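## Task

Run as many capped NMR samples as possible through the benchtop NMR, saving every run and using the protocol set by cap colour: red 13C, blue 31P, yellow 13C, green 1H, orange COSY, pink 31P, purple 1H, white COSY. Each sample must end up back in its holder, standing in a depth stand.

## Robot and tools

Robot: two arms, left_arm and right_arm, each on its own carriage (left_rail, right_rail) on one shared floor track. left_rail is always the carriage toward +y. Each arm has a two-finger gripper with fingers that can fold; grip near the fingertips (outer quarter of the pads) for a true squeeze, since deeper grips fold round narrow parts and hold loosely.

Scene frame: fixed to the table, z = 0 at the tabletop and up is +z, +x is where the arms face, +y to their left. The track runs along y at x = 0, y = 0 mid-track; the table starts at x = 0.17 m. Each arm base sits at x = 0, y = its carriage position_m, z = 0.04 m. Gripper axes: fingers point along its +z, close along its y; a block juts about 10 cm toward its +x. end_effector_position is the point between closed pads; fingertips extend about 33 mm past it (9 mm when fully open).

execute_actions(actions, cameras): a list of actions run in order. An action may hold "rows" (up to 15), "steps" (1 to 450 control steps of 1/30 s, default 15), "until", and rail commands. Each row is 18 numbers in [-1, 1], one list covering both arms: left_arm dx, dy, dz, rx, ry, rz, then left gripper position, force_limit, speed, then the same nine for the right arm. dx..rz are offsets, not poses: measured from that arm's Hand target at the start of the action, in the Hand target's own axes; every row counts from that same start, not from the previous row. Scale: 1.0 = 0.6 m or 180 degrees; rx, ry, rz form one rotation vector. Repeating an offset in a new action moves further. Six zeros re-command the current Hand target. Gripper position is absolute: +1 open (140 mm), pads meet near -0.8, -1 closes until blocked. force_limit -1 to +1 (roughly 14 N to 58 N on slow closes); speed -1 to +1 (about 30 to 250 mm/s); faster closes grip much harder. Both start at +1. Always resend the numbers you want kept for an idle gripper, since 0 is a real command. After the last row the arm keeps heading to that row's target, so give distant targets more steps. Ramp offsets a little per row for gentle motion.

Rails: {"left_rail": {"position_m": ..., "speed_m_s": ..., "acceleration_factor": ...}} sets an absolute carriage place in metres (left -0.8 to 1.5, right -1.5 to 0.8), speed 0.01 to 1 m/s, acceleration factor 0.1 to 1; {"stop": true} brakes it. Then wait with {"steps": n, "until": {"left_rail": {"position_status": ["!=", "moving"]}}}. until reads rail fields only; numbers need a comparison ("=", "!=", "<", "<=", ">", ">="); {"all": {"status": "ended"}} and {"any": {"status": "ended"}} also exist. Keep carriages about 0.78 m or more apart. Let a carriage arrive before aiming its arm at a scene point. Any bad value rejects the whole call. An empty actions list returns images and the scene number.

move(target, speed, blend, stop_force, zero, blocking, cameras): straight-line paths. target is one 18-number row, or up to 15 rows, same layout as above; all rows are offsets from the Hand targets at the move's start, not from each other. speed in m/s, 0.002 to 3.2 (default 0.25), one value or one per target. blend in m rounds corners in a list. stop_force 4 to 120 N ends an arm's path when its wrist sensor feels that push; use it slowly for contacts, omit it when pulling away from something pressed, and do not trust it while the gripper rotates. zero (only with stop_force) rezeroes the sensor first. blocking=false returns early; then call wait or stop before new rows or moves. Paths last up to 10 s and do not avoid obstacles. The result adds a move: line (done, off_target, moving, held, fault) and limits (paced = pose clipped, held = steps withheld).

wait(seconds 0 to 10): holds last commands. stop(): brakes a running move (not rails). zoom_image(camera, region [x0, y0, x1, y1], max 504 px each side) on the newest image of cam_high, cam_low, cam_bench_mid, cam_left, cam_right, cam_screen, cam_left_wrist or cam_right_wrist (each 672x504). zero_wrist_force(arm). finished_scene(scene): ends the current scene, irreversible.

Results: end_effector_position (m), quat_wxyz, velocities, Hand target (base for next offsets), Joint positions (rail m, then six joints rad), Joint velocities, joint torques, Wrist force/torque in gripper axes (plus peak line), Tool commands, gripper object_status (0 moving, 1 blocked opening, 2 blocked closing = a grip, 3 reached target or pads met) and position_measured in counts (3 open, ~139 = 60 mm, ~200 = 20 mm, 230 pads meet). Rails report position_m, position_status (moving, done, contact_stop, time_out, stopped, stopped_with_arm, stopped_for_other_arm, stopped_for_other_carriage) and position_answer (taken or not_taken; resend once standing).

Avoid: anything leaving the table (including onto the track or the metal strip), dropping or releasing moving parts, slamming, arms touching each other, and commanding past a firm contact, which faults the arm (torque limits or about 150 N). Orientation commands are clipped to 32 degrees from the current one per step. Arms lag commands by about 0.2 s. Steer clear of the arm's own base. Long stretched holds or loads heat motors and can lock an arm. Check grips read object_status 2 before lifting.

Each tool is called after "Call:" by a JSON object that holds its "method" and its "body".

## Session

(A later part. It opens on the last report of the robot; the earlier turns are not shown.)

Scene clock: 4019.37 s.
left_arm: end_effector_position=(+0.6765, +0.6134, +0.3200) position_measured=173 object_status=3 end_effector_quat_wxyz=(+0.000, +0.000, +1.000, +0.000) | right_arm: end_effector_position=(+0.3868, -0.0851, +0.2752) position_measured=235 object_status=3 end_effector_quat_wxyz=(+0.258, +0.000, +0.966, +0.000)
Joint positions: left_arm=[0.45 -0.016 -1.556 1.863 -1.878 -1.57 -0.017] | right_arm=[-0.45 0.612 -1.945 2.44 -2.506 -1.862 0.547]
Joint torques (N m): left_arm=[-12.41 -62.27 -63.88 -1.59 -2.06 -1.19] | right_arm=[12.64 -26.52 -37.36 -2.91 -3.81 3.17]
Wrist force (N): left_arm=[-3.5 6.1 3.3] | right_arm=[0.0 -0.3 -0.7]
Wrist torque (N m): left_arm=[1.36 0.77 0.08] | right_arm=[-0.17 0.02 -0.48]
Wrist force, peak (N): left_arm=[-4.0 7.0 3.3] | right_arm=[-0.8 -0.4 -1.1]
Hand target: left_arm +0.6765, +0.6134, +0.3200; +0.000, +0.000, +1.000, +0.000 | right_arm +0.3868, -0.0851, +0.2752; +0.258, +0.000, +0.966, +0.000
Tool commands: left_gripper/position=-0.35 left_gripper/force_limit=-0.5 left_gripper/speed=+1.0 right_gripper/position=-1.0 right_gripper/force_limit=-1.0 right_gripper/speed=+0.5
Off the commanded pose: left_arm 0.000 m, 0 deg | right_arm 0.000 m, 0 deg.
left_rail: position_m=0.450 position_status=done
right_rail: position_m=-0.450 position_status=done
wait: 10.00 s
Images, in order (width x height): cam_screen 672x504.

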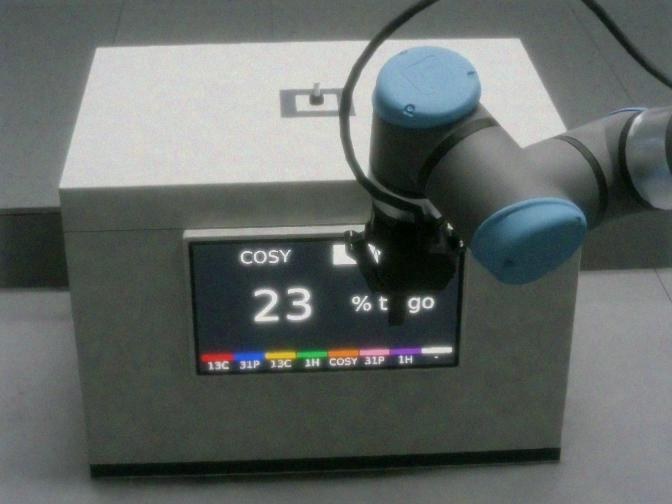

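Call:
{"method": "wait", "body": {"seconds": 10, "cameras": ["cam_screen"]}}

Call:
{"method": "wait", "body": {"seconds": 2, "cameras": ["cam_screen"]}}

Scene clock: 4035.70 s.
left_arm: end_effector_position=(+0.6765, +0.6134, +0.3200) position_measured=173 object_status=3 end_effector_quat_wxyz=(+0.000, +0.000, +1.000, +0.000) | right_arm: end_effector_position=(+0.3868, -0.0851, +0.2752) position_measured=235 object_status=3 end_effector_quat_wxyz=(+0.258, +0.000, +0.966, +0.000)
Joint positions: left_arm=[0.45 -0.016 -1.556 1.863 -1.878 -1.57 -0.017] | right_arm=[-0.45 0.612 -1.945 2.44 -2.506 -1.862 0.547]
Joint torques (N m): left_arm=[-10.35 -62.75 -63.12 -1.56 -2.04 -0.63] | right_arm=[12.83 -24.56 -36.93 -2.8 -3.74 2.87]
Wrist force (N): left_arm=[-3.5 6.5 2.9] | right_arm=[0.0 -0.3 -1.1]
Wrist torque (N m): left_arm=[1.45 0.75 0.07] | right_arm=[-0.15 0.02 -0.48]
Wrist force, peak (N): left_arm=[-4.5 6.8 3.2] | right_arm=[-0.9 -0.5 -1.1]
Hand target: left_arm +0.6765, +0.6134, +0.3200; +0.000, +0.000, +1.000, +0.000 | right_arm +0.3868, -0.0851, +0.2752; +0.258, +0.000, +0.966, +0.000
Tool commands: left_gripper/position=-0.35 left_gripper/force_limit=-0.5 left_gripper/speed=+1.0 right_gripper/position=-1.0 right_gripper/force_limit=-1.0 right_gripper/speed=+0.5
Off the commanded pose: left_arm 0.000 m, 0 deg | right_arm 0.000 m, 0 deg.
left_rail: position_m=0.450 position_status=done
right_rail: position_m=-0.450 position_status=done
wait: 10.00 s; at rest from the start
Images, in order (width x height): cam_screen 672x504.

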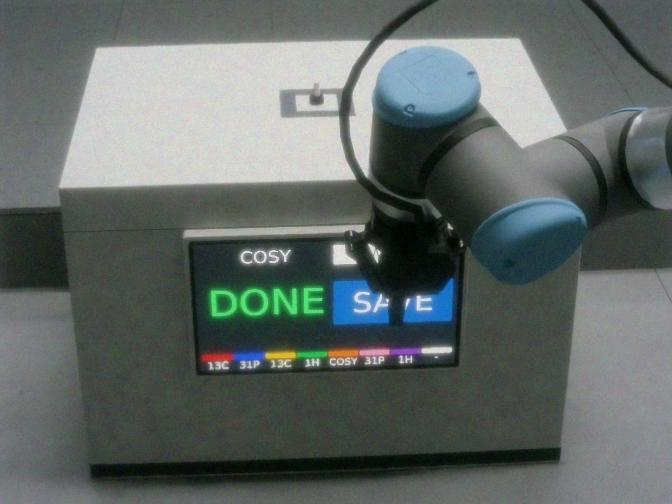

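Scene clock: 4037.70 s.
left_arm: end_effector_position=(+0.6765, +0.6134, +0.3200) position_measured=173 object_status=3 end_effector_quat_wxyz=(+0.000, +0.000, +1.000, +0.000) | right_arm: end_effector_position=(+0.3868, -0.0851, +0.2752) position_measured=235 object_status=3 end_effector_quat_wxyz=(+0.258, +0.000, +0.966, +0.000)
Joint positions: left_arm=[0.45 -0.016 -1.556 1.863 -1.878 -1.57 -0.017] | right_arm=[-0.45 0.612 -1.945 2.44 -2.506 -1.862 0.547]
Joint torques (N m): left_arm=[-9.45 -61.97 -64.09 -1.55 -2.04 -0.54] | right_arm=[11.23 -22.77 -36.86 -2.5 -3.85 2.71]
Wrist force (N): left_arm=[-4.0 6.7 2.7] | right_arm=[-0.3 0.0 -0.8]
Wrist torque (N m): left_arm=[1.50 0.85 0.08] | right_arm=[-0.09 0.09 -0.49]
Wrist force, peak (N): left_arm=[-4.0 7.0 2.8] | right_arm=[-0.6 -0.9 -0.9]
Hand target: left_arm +0.6765, +0.6134, +0.3200; +0.000, +0.000, +1.000, +0.000 | right_arm +0.3868, -0.0851, +0.2752; +0.258, +0.000, +0.966, +0.000
Tool commands: left_gripper/position=-0.35 left_gripper/force_limit=-0.5 left_gripper/speed=+1.0 right_gripper/position=-1.0 right_gripper/force_limit=-1.0 right_gripper/speed=+0.5
Off the commanded pose: left_arm 0.000 m, 0 deg | right_arm 0.000 m, 0 deg.
left_rail: position_m=0.450 position_status=done
right_rail: position_m=-0.450 position_status=done
wait: 2.00 s
Images, in order (width x height): cam_screen 672x504.

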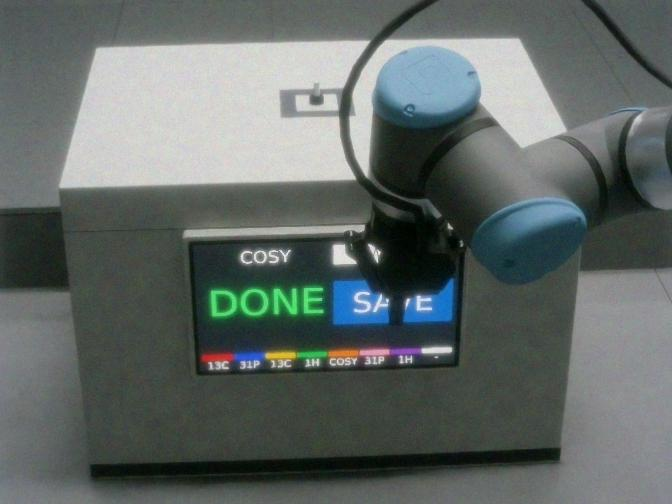

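Call:
{"method": "move", "body": {"target": [[0,0,0,0,0,0,-0.35,-0.5,1,-0.01544,0,0.00892,0,0,0,-1,-1,0.5],[0,0,0,0,0,0,-0.35,-0.5,1,0.00728,0.017,-0.11005,0,0,0,-1,-1,0.5],[0,0,0,0,0,0,-0.35,-0.5,1,-0.14882,0.0587,-0.34708,0,0.0833,0,-1,-1,0.5],[0,0,0,0,0,0,-0.35,-0.5,1,-0.57388,0.1247,-0.10167,0,0.1667,0,-1,-1,0.5]], "speed": [0.04,0.4,0.65,0.65], "blend": [0,0.03,0.07,0], "cameras": ["cam_screen","cam_right_wrist"]}}

Scene clock: 4053.83 s.
left_arm: end_effector_position=(+0.6765, +0.6134, +0.3200) position_measured=173 object_status=3 end_effector_quat_wxyz=(+0.000, +0.000, +1.000, +0.000) | right_arm: end_effector_position=(+0.6547, -0.0102, +0.4998) position_measured=235 object_status=3 end_effector_quat_wxyz=(-0.001, +0.000, +1.000, +0.000)
Joint positions: left_arm=[0.45 -0.016 -1.556 1.863 -1.878 -1.57 -0.017] | right_arm=[-0.45 0.369 -1.442 1.421 -1.548 -1.571 0.369]
Joint torques (N m): left_arm=[-9.01 -62.72 -63.51 -1.45 -1.75 -0.38] | right_arm=[-10.26 -45.78 -69.89 -1.71 4.31 -3.43]
Wrist force (N): left_arm=[-3.6 6.4 2.8] | right_arm=[0.2 0.1 0.3]
Wrist torque (N m): left_arm=[1.42 0.77 0.08] | right_arm=[0.01 -0.05 0.11]
Wrist force, peak (N): left_arm=[-4.5 6.7 3.4] | right_arm=[19.9 -4.2 -21.4]
Hand target: left_arm +0.6765, +0.6134, +0.3200; +0.000, +0.000, +1.000, +0.000 | right_arm +0.6547, -0.0101, +0.4998; -0.001, +0.000, +1.000, +0.000
Off the commanded pose: left_arm 0.000 m, 0 deg | right_arm 0.000 m, 0 deg.
left_rail: position_m=0.450 position_status=done
right_rail: position_m=-0.450 position_status=done
move: done
Images, in order (width x height): cam_screen 672x504, cam_right_wrist 672x504.

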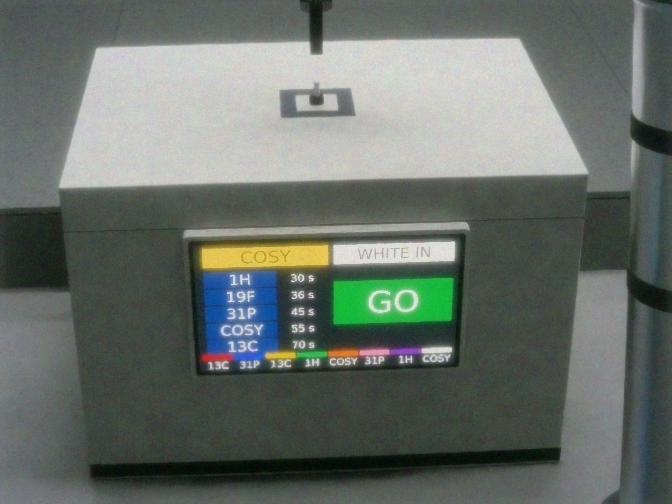

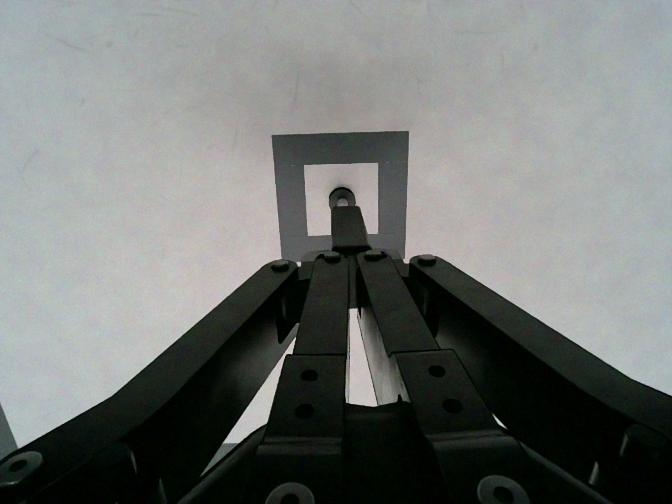

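Call:
{"method": "move", "body": {"target": [[0,0,0,0,0,0,-0.35,-0.5,1,0.0003,-0.0005,0.106,0,0,0,-0.4,-0.5,1],[0,0,0,0,0,0,-0.35,-0.5,1,0.0003,-0.0005,0.106,0,0,0,-1,-0.5,-1],[0,0,0,0,0,0,-0.35,-0.5,1,0.0003,-0.0005,-0.2253,0,0,0,-1,-0.5,-1],[0,0,0,0,0,0,-0.35,-0.5,1,0.0578,-0.5165,-0.2003,0,0,0,-1,-0.5,-1],[0,0,0,0,0,0,-0.35,-0.5,1,-0.0255,-0.9582,0.083,0,0,0,-1,-0.5,-1]], "speed": [0.3,0.3,0.45,0.65,0.65], "blend": [0,0,0.05,0.09,0], "cameras": ["cam_right","cam_right_wrist"]}}

Scene clock: 4078.47 s.
left_arm: end_effector_position=(+0.6765, +0.6134, +0.3200) position_measured=173 object_status=3 end_effector_quat_wxyz=(+0.000, +0.000, +1.000, +0.000) | right_arm: end_effector_position=(+0.6699, -0.5849, +0.4505) position_measured=204 object_status=2 end_effector_quat_wxyz=(-0.001, +0.000, +1.000, +0.000)
Joint positions: left_arm=[0.45 -0.016 -1.556 1.863 -1.878 -1.57 -0.017] | right_arm=[-0.45 -0.456 -1.618 1.69 -1.643 -1.572 -0.456]
Joint torques (N m): left_arm=[-8.1 -62.18 -63.27 -1.39 -2.13 -0.13] | right_arm=[-11.51 -29.26 -41.68 -7.76 3.94 -3.25]
Wrist force (N): left_arm=[-4.0 6.1 2.7] | right_arm=[-0.2 0.2 -0.3]
Wrist torque (N m): left_arm=[1.35 0.88 0.07] | right_arm=[0.03 0.06 0.11]
Wrist force, peak (N): left_arm=[-4.0 7.0 3.0] | right_arm=[0.4 3.1 -2.9]
Hand target: left_arm +0.6765, +0.6134, +0.3200; +0.000, +0.000, +1.000, +0.000 | right_arm +0.6700, -0.5851, +0.4504; -0.001, +0.000, +1.000, +0.000
Off the commanded pose: left_arm 0.000 m, 0 deg | right_arm 0.000 m, 0 deg.
left_rail: position_m=0.450 position_status=done
right_rail: position_m=-0.450 position_status=done
move: done
Images, in order (width x height): cam_right 672x504, cam_right_wrist 672x504.

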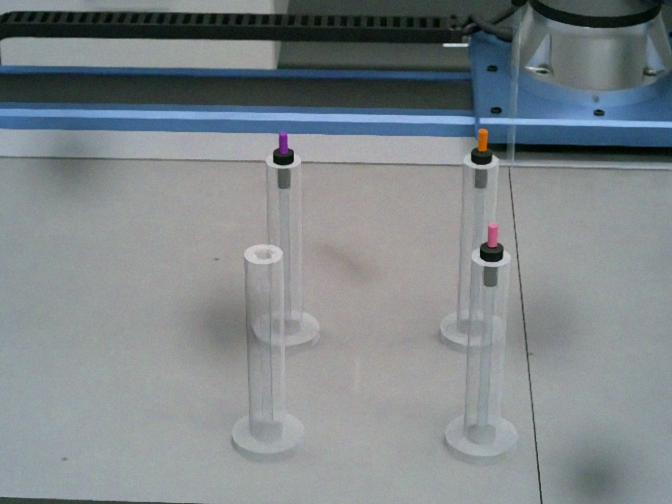

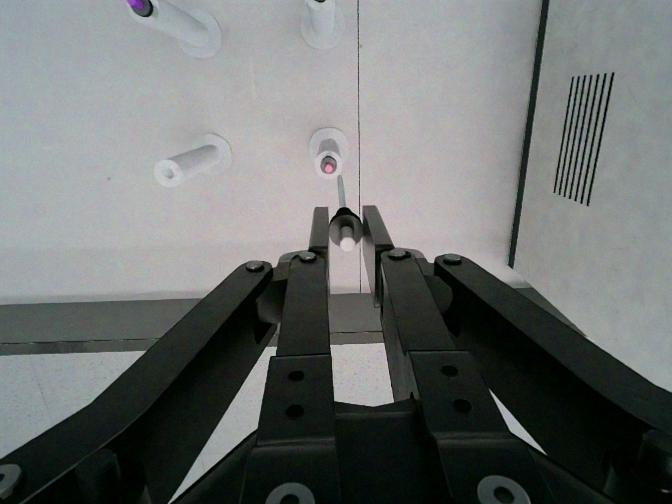

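Call:
{"method": "move", "body": {"target": [0,0,0,0,0,0,-0.35,-0.5,1,-0.0067,-0.309,0.059,0,0,0,-1,-0.5,-1], "speed": 0.4, "cameras": ["cam_right_wrist"]}}

Scene clock: 4089.33 s.
left_arm: end_effector_position=(+0.6765, +0.6134, +0.3200) position_measured=173 object_status=3 end_effector_quat_wxyz=(+0.000, +0.000, +1.000, +0.000) | right_arm: end_effector_position=(+0.6739, -0.7703, +0.4152) position_measured=204 object_status=2 end_effector_quat_wxyz=(-0.001, +0.000, +1.000, +0.000)
Joint positions: left_arm=[0.45 -0.016 -1.556 1.863 -1.878 -1.57 -0.017] | right_arm=[-0.45 -0.679 -1.506 1.64 -1.704 -1.572 -0.679]
Joint torques (N m): left_arm=[-9.16 -59.32 -63.82 -1.46 -2.04 -0.12] | right_arm=[-9.7 -38.96 -69.31 -7.85 3.94 -3.62]
Wrist force (N): left_arm=[-4.1 6.7 2.9] | right_arm=[-0.1 -0.2 -0.4]
Wrist torque (N m): left_arm=[1.48 0.90 0.07] | right_arm=[-0.06 0.03 0.11]
Wrist force, peak (N): left_arm=[-4.4 6.8 3.1] | right_arm=[0.3 3.4 -0.4]
Hand target: left_arm +0.6765, +0.6134, +0.3200; +0.000, +0.000, +1.000, +0.000 | right_arm +0.6739, -0.7706, +0.4152; -0.001, +0.000, +1.000, +0.000
Off the commanded pose: left_arm 0.000 m, 0 deg | right_arm 0.000 m, 0 deg.
left_rail: position_m=0.450 position_status=done
right_rail: position_m=-0.450 position_status=done
move: done
Images, in order (width x height): cam_right_wrist 672x504.

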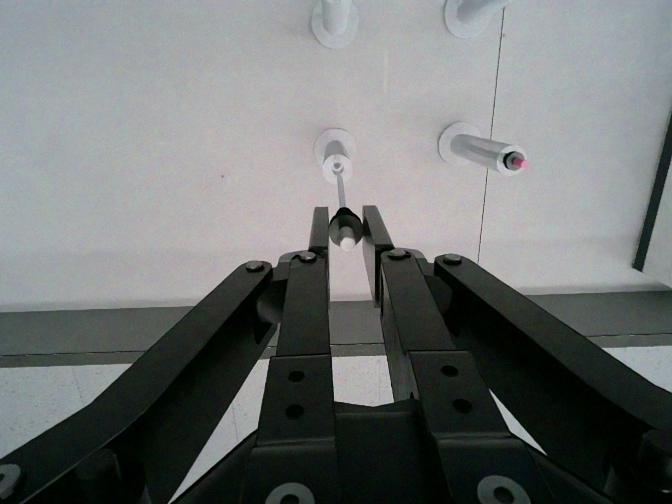

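Call:
{"method": "move", "body": {"target": [[0,0,0,0,0,0,-0.35,-0.5,1,-0.0002,0.0002,0.3003,0,0,0,-1,-0.5,-1],[0,0,0,0,0,0,-0.35,-0.5,1,-0.0002,0.0002,0.3348,0,0,0,-1,-0.5,-1]], "speed": [0.2,0.05], "stop_force": 6, "cameras": ["cam_right_wrist","cam_right"]}}

Scene clock: 4101.43 s.
left_arm: end_effector_position=(+0.6765, +0.6134, +0.3200) position_measured=173 object_status=3 end_effector_quat_wxyz=(+0.000, +0.000, +1.000, +0.000) | right_arm: end_effector_position=(+0.6737, -0.7706, +0.2162) position_measured=204 object_status=2 end_effector_quat_wxyz=(-0.001, +0.000, +1.000, +0.000)
Joint positions: left_arm=[0.45 -0.016 -1.556 1.863 -1.878 -1.57 -0.017] | right_arm=[-0.45 -0.679 -1.405 1.893 -2.058 -1.572 -0.679]
Joint torques (N m): left_arm=[-7.77 -61.34 -63.09 -1.42 -1.74 0.47] | right_arm=[0.87 -68.14 -63.5 -1.66 1.36 0.47]
Wrist force (N): left_arm=[-3.5 6.8 3.1] | right_arm=[0.1 -0.3 -0.1]
Wrist torque (N m): left_arm=[1.50 0.76 0.08] | right_arm=[-0.08 -0.02 0.12]
Wrist force, peak (N): left_arm=[-4.1 7.0 3.2] | right_arm=[1.3 1.1 -11.1]
Hand target: left_arm +0.6765, +0.6134, +0.3200; +0.000, +0.000, +1.000, +0.000 | right_arm +0.6737, -0.7706, +0.2162; -0.001, +0.000, +1.000, +0.000 (not the last commanded pose)
Off the commanded pose: left_arm 0.000 m, 0 deg | right_arm 0.002 m, 0 deg.
left_rail: position_m=0.450 position_status=done
right_rail: position_m=-0.450 position_status=done
move: contact (right_arm); path passed 1 of 2 targets
Images, in order (width x height): cam_right 672x504, cam_right_wrist 672x504.

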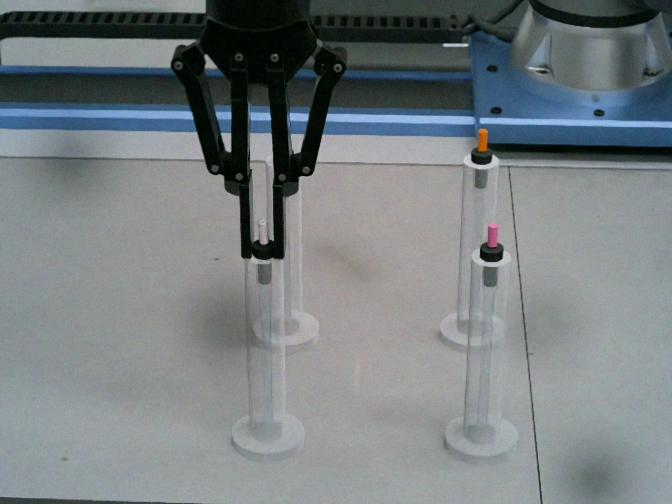

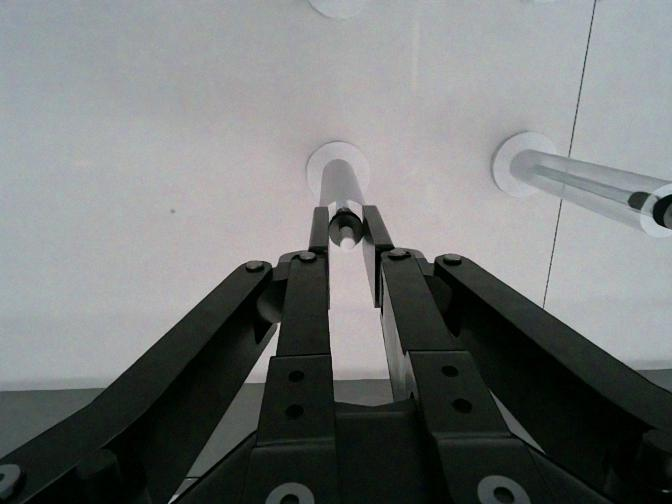

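Call:
{"method": "move", "body": {"target": [[0,0,0,0,0,0,-0.35,-0.5,1,0,0,0,0,0,0,-0.35,-0.5,1],[0,0,0,0,0,0,-0.35,-0.5,1,0,0,-0.1717,0,0,0,-0.35,-0.5,1]], "speed": [0.2,0.25], "cameras": ["cam_right","cam_left","cam_screen","cam_right_wrist","cam_high"]}}

Scene clock: 4111.97 s.
left_arm: end_effector_position=(+0.6765, +0.6134, +0.3200) position_measured=173 object_status=3 end_effector_quat_wxyz=(+0.000, +0.000, +1.000, +0.000) | right_arm: end_effector_position=(+0.6739, -0.7705, +0.3191) position_measured=173 object_status=3 end_effector_quat_wxyz=(-0.001, +0.000, +1.000, +0.000)
Joint positions: left_arm=[0.45 -0.016 -1.556 1.863 -1.878 -1.57 -0.017] | right_arm=[-0.45 -0.679 -1.472 1.775 -1.873 -1.572 -0.679]
Joint torques (N m): left_arm=[-7.77 -57.41 -64.32 -1.42 -1.85 -0.2] | right_arm=[3.64 -66.7 -67.48 -1.72 0.97 1.07]
Wrist force (N): left_arm=[-4.3 6.6 3.3] | right_arm=[-0.1 0.3 -0.5]
Wrist torque (N m): left_arm=[1.46 0.93 0.08] | right_arm=[0.07 0.02 0.07]
Wrist force, peak (N): left_arm=[-4.1 6.9 3.2] | right_arm=[0.1 0.6 2.4]
Hand target: left_arm +0.6765, +0.6134, +0.3200; +0.000, +0.000, +1.000, +0.000 | right_arm +0.6739, -0.7705, +0.3193; -0.001, +0.000, +1.000, +0.000
Off the commanded pose: left_arm 0.000 m, 0 deg | right_arm 0.000 m, 0 deg.
left_rail: position_m=0.450 position_status=done
right_rail: position_m=-0.450 position_status=done
move: done
Images, in order (width x height): cam_high 672x504, cam_left 672x504, cam_right 672x504, cam_screen 672x504, cam_right_wrist 672x504.

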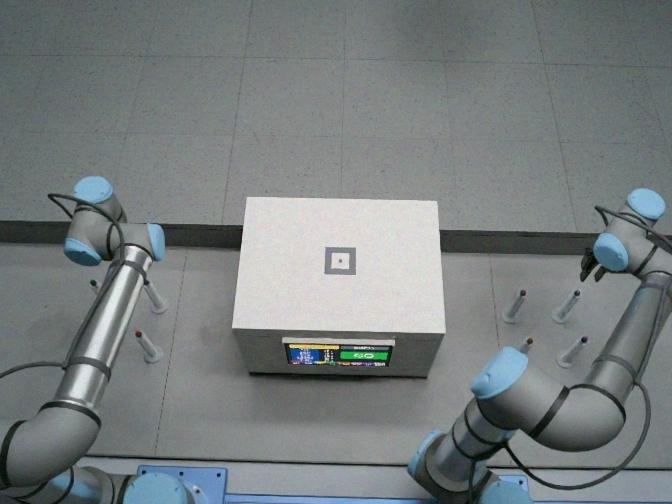

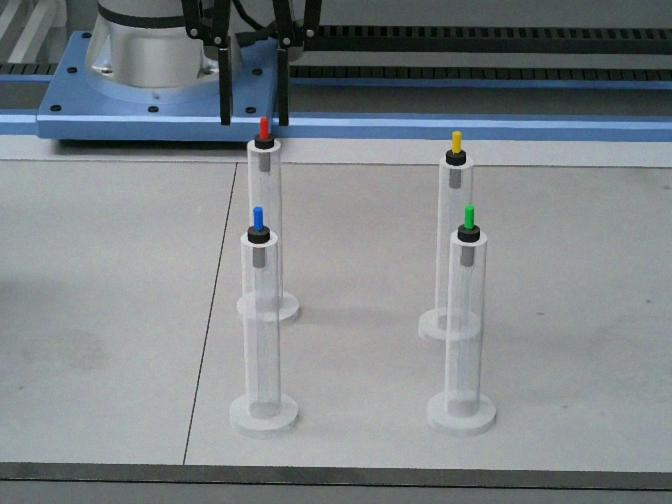

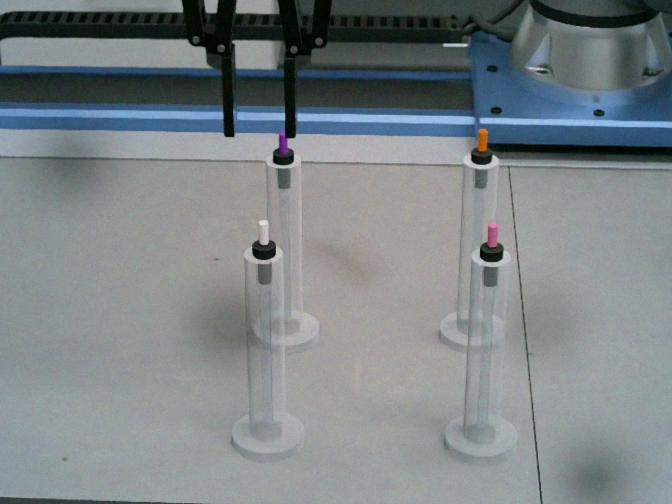

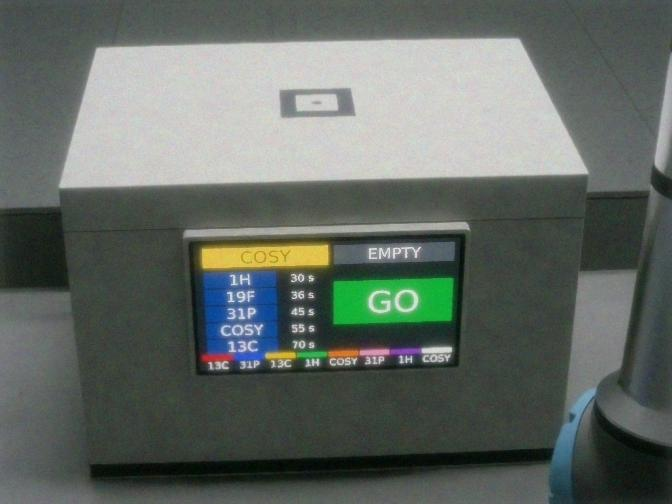

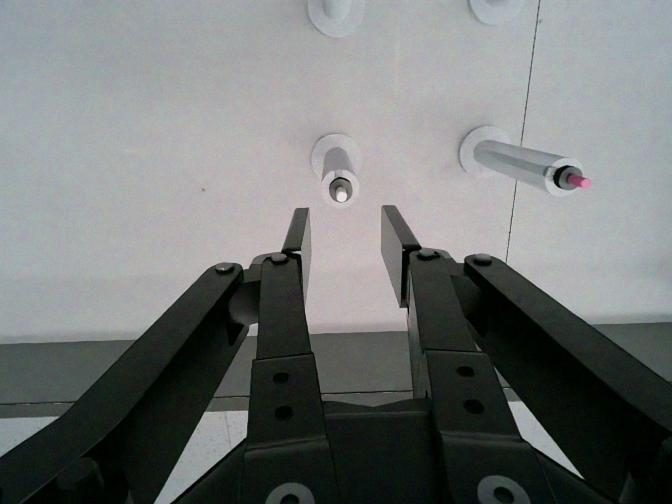

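Call:
{"method": "finished_scene", "body": {"scene": 1}}

The scene is finished: the task was done.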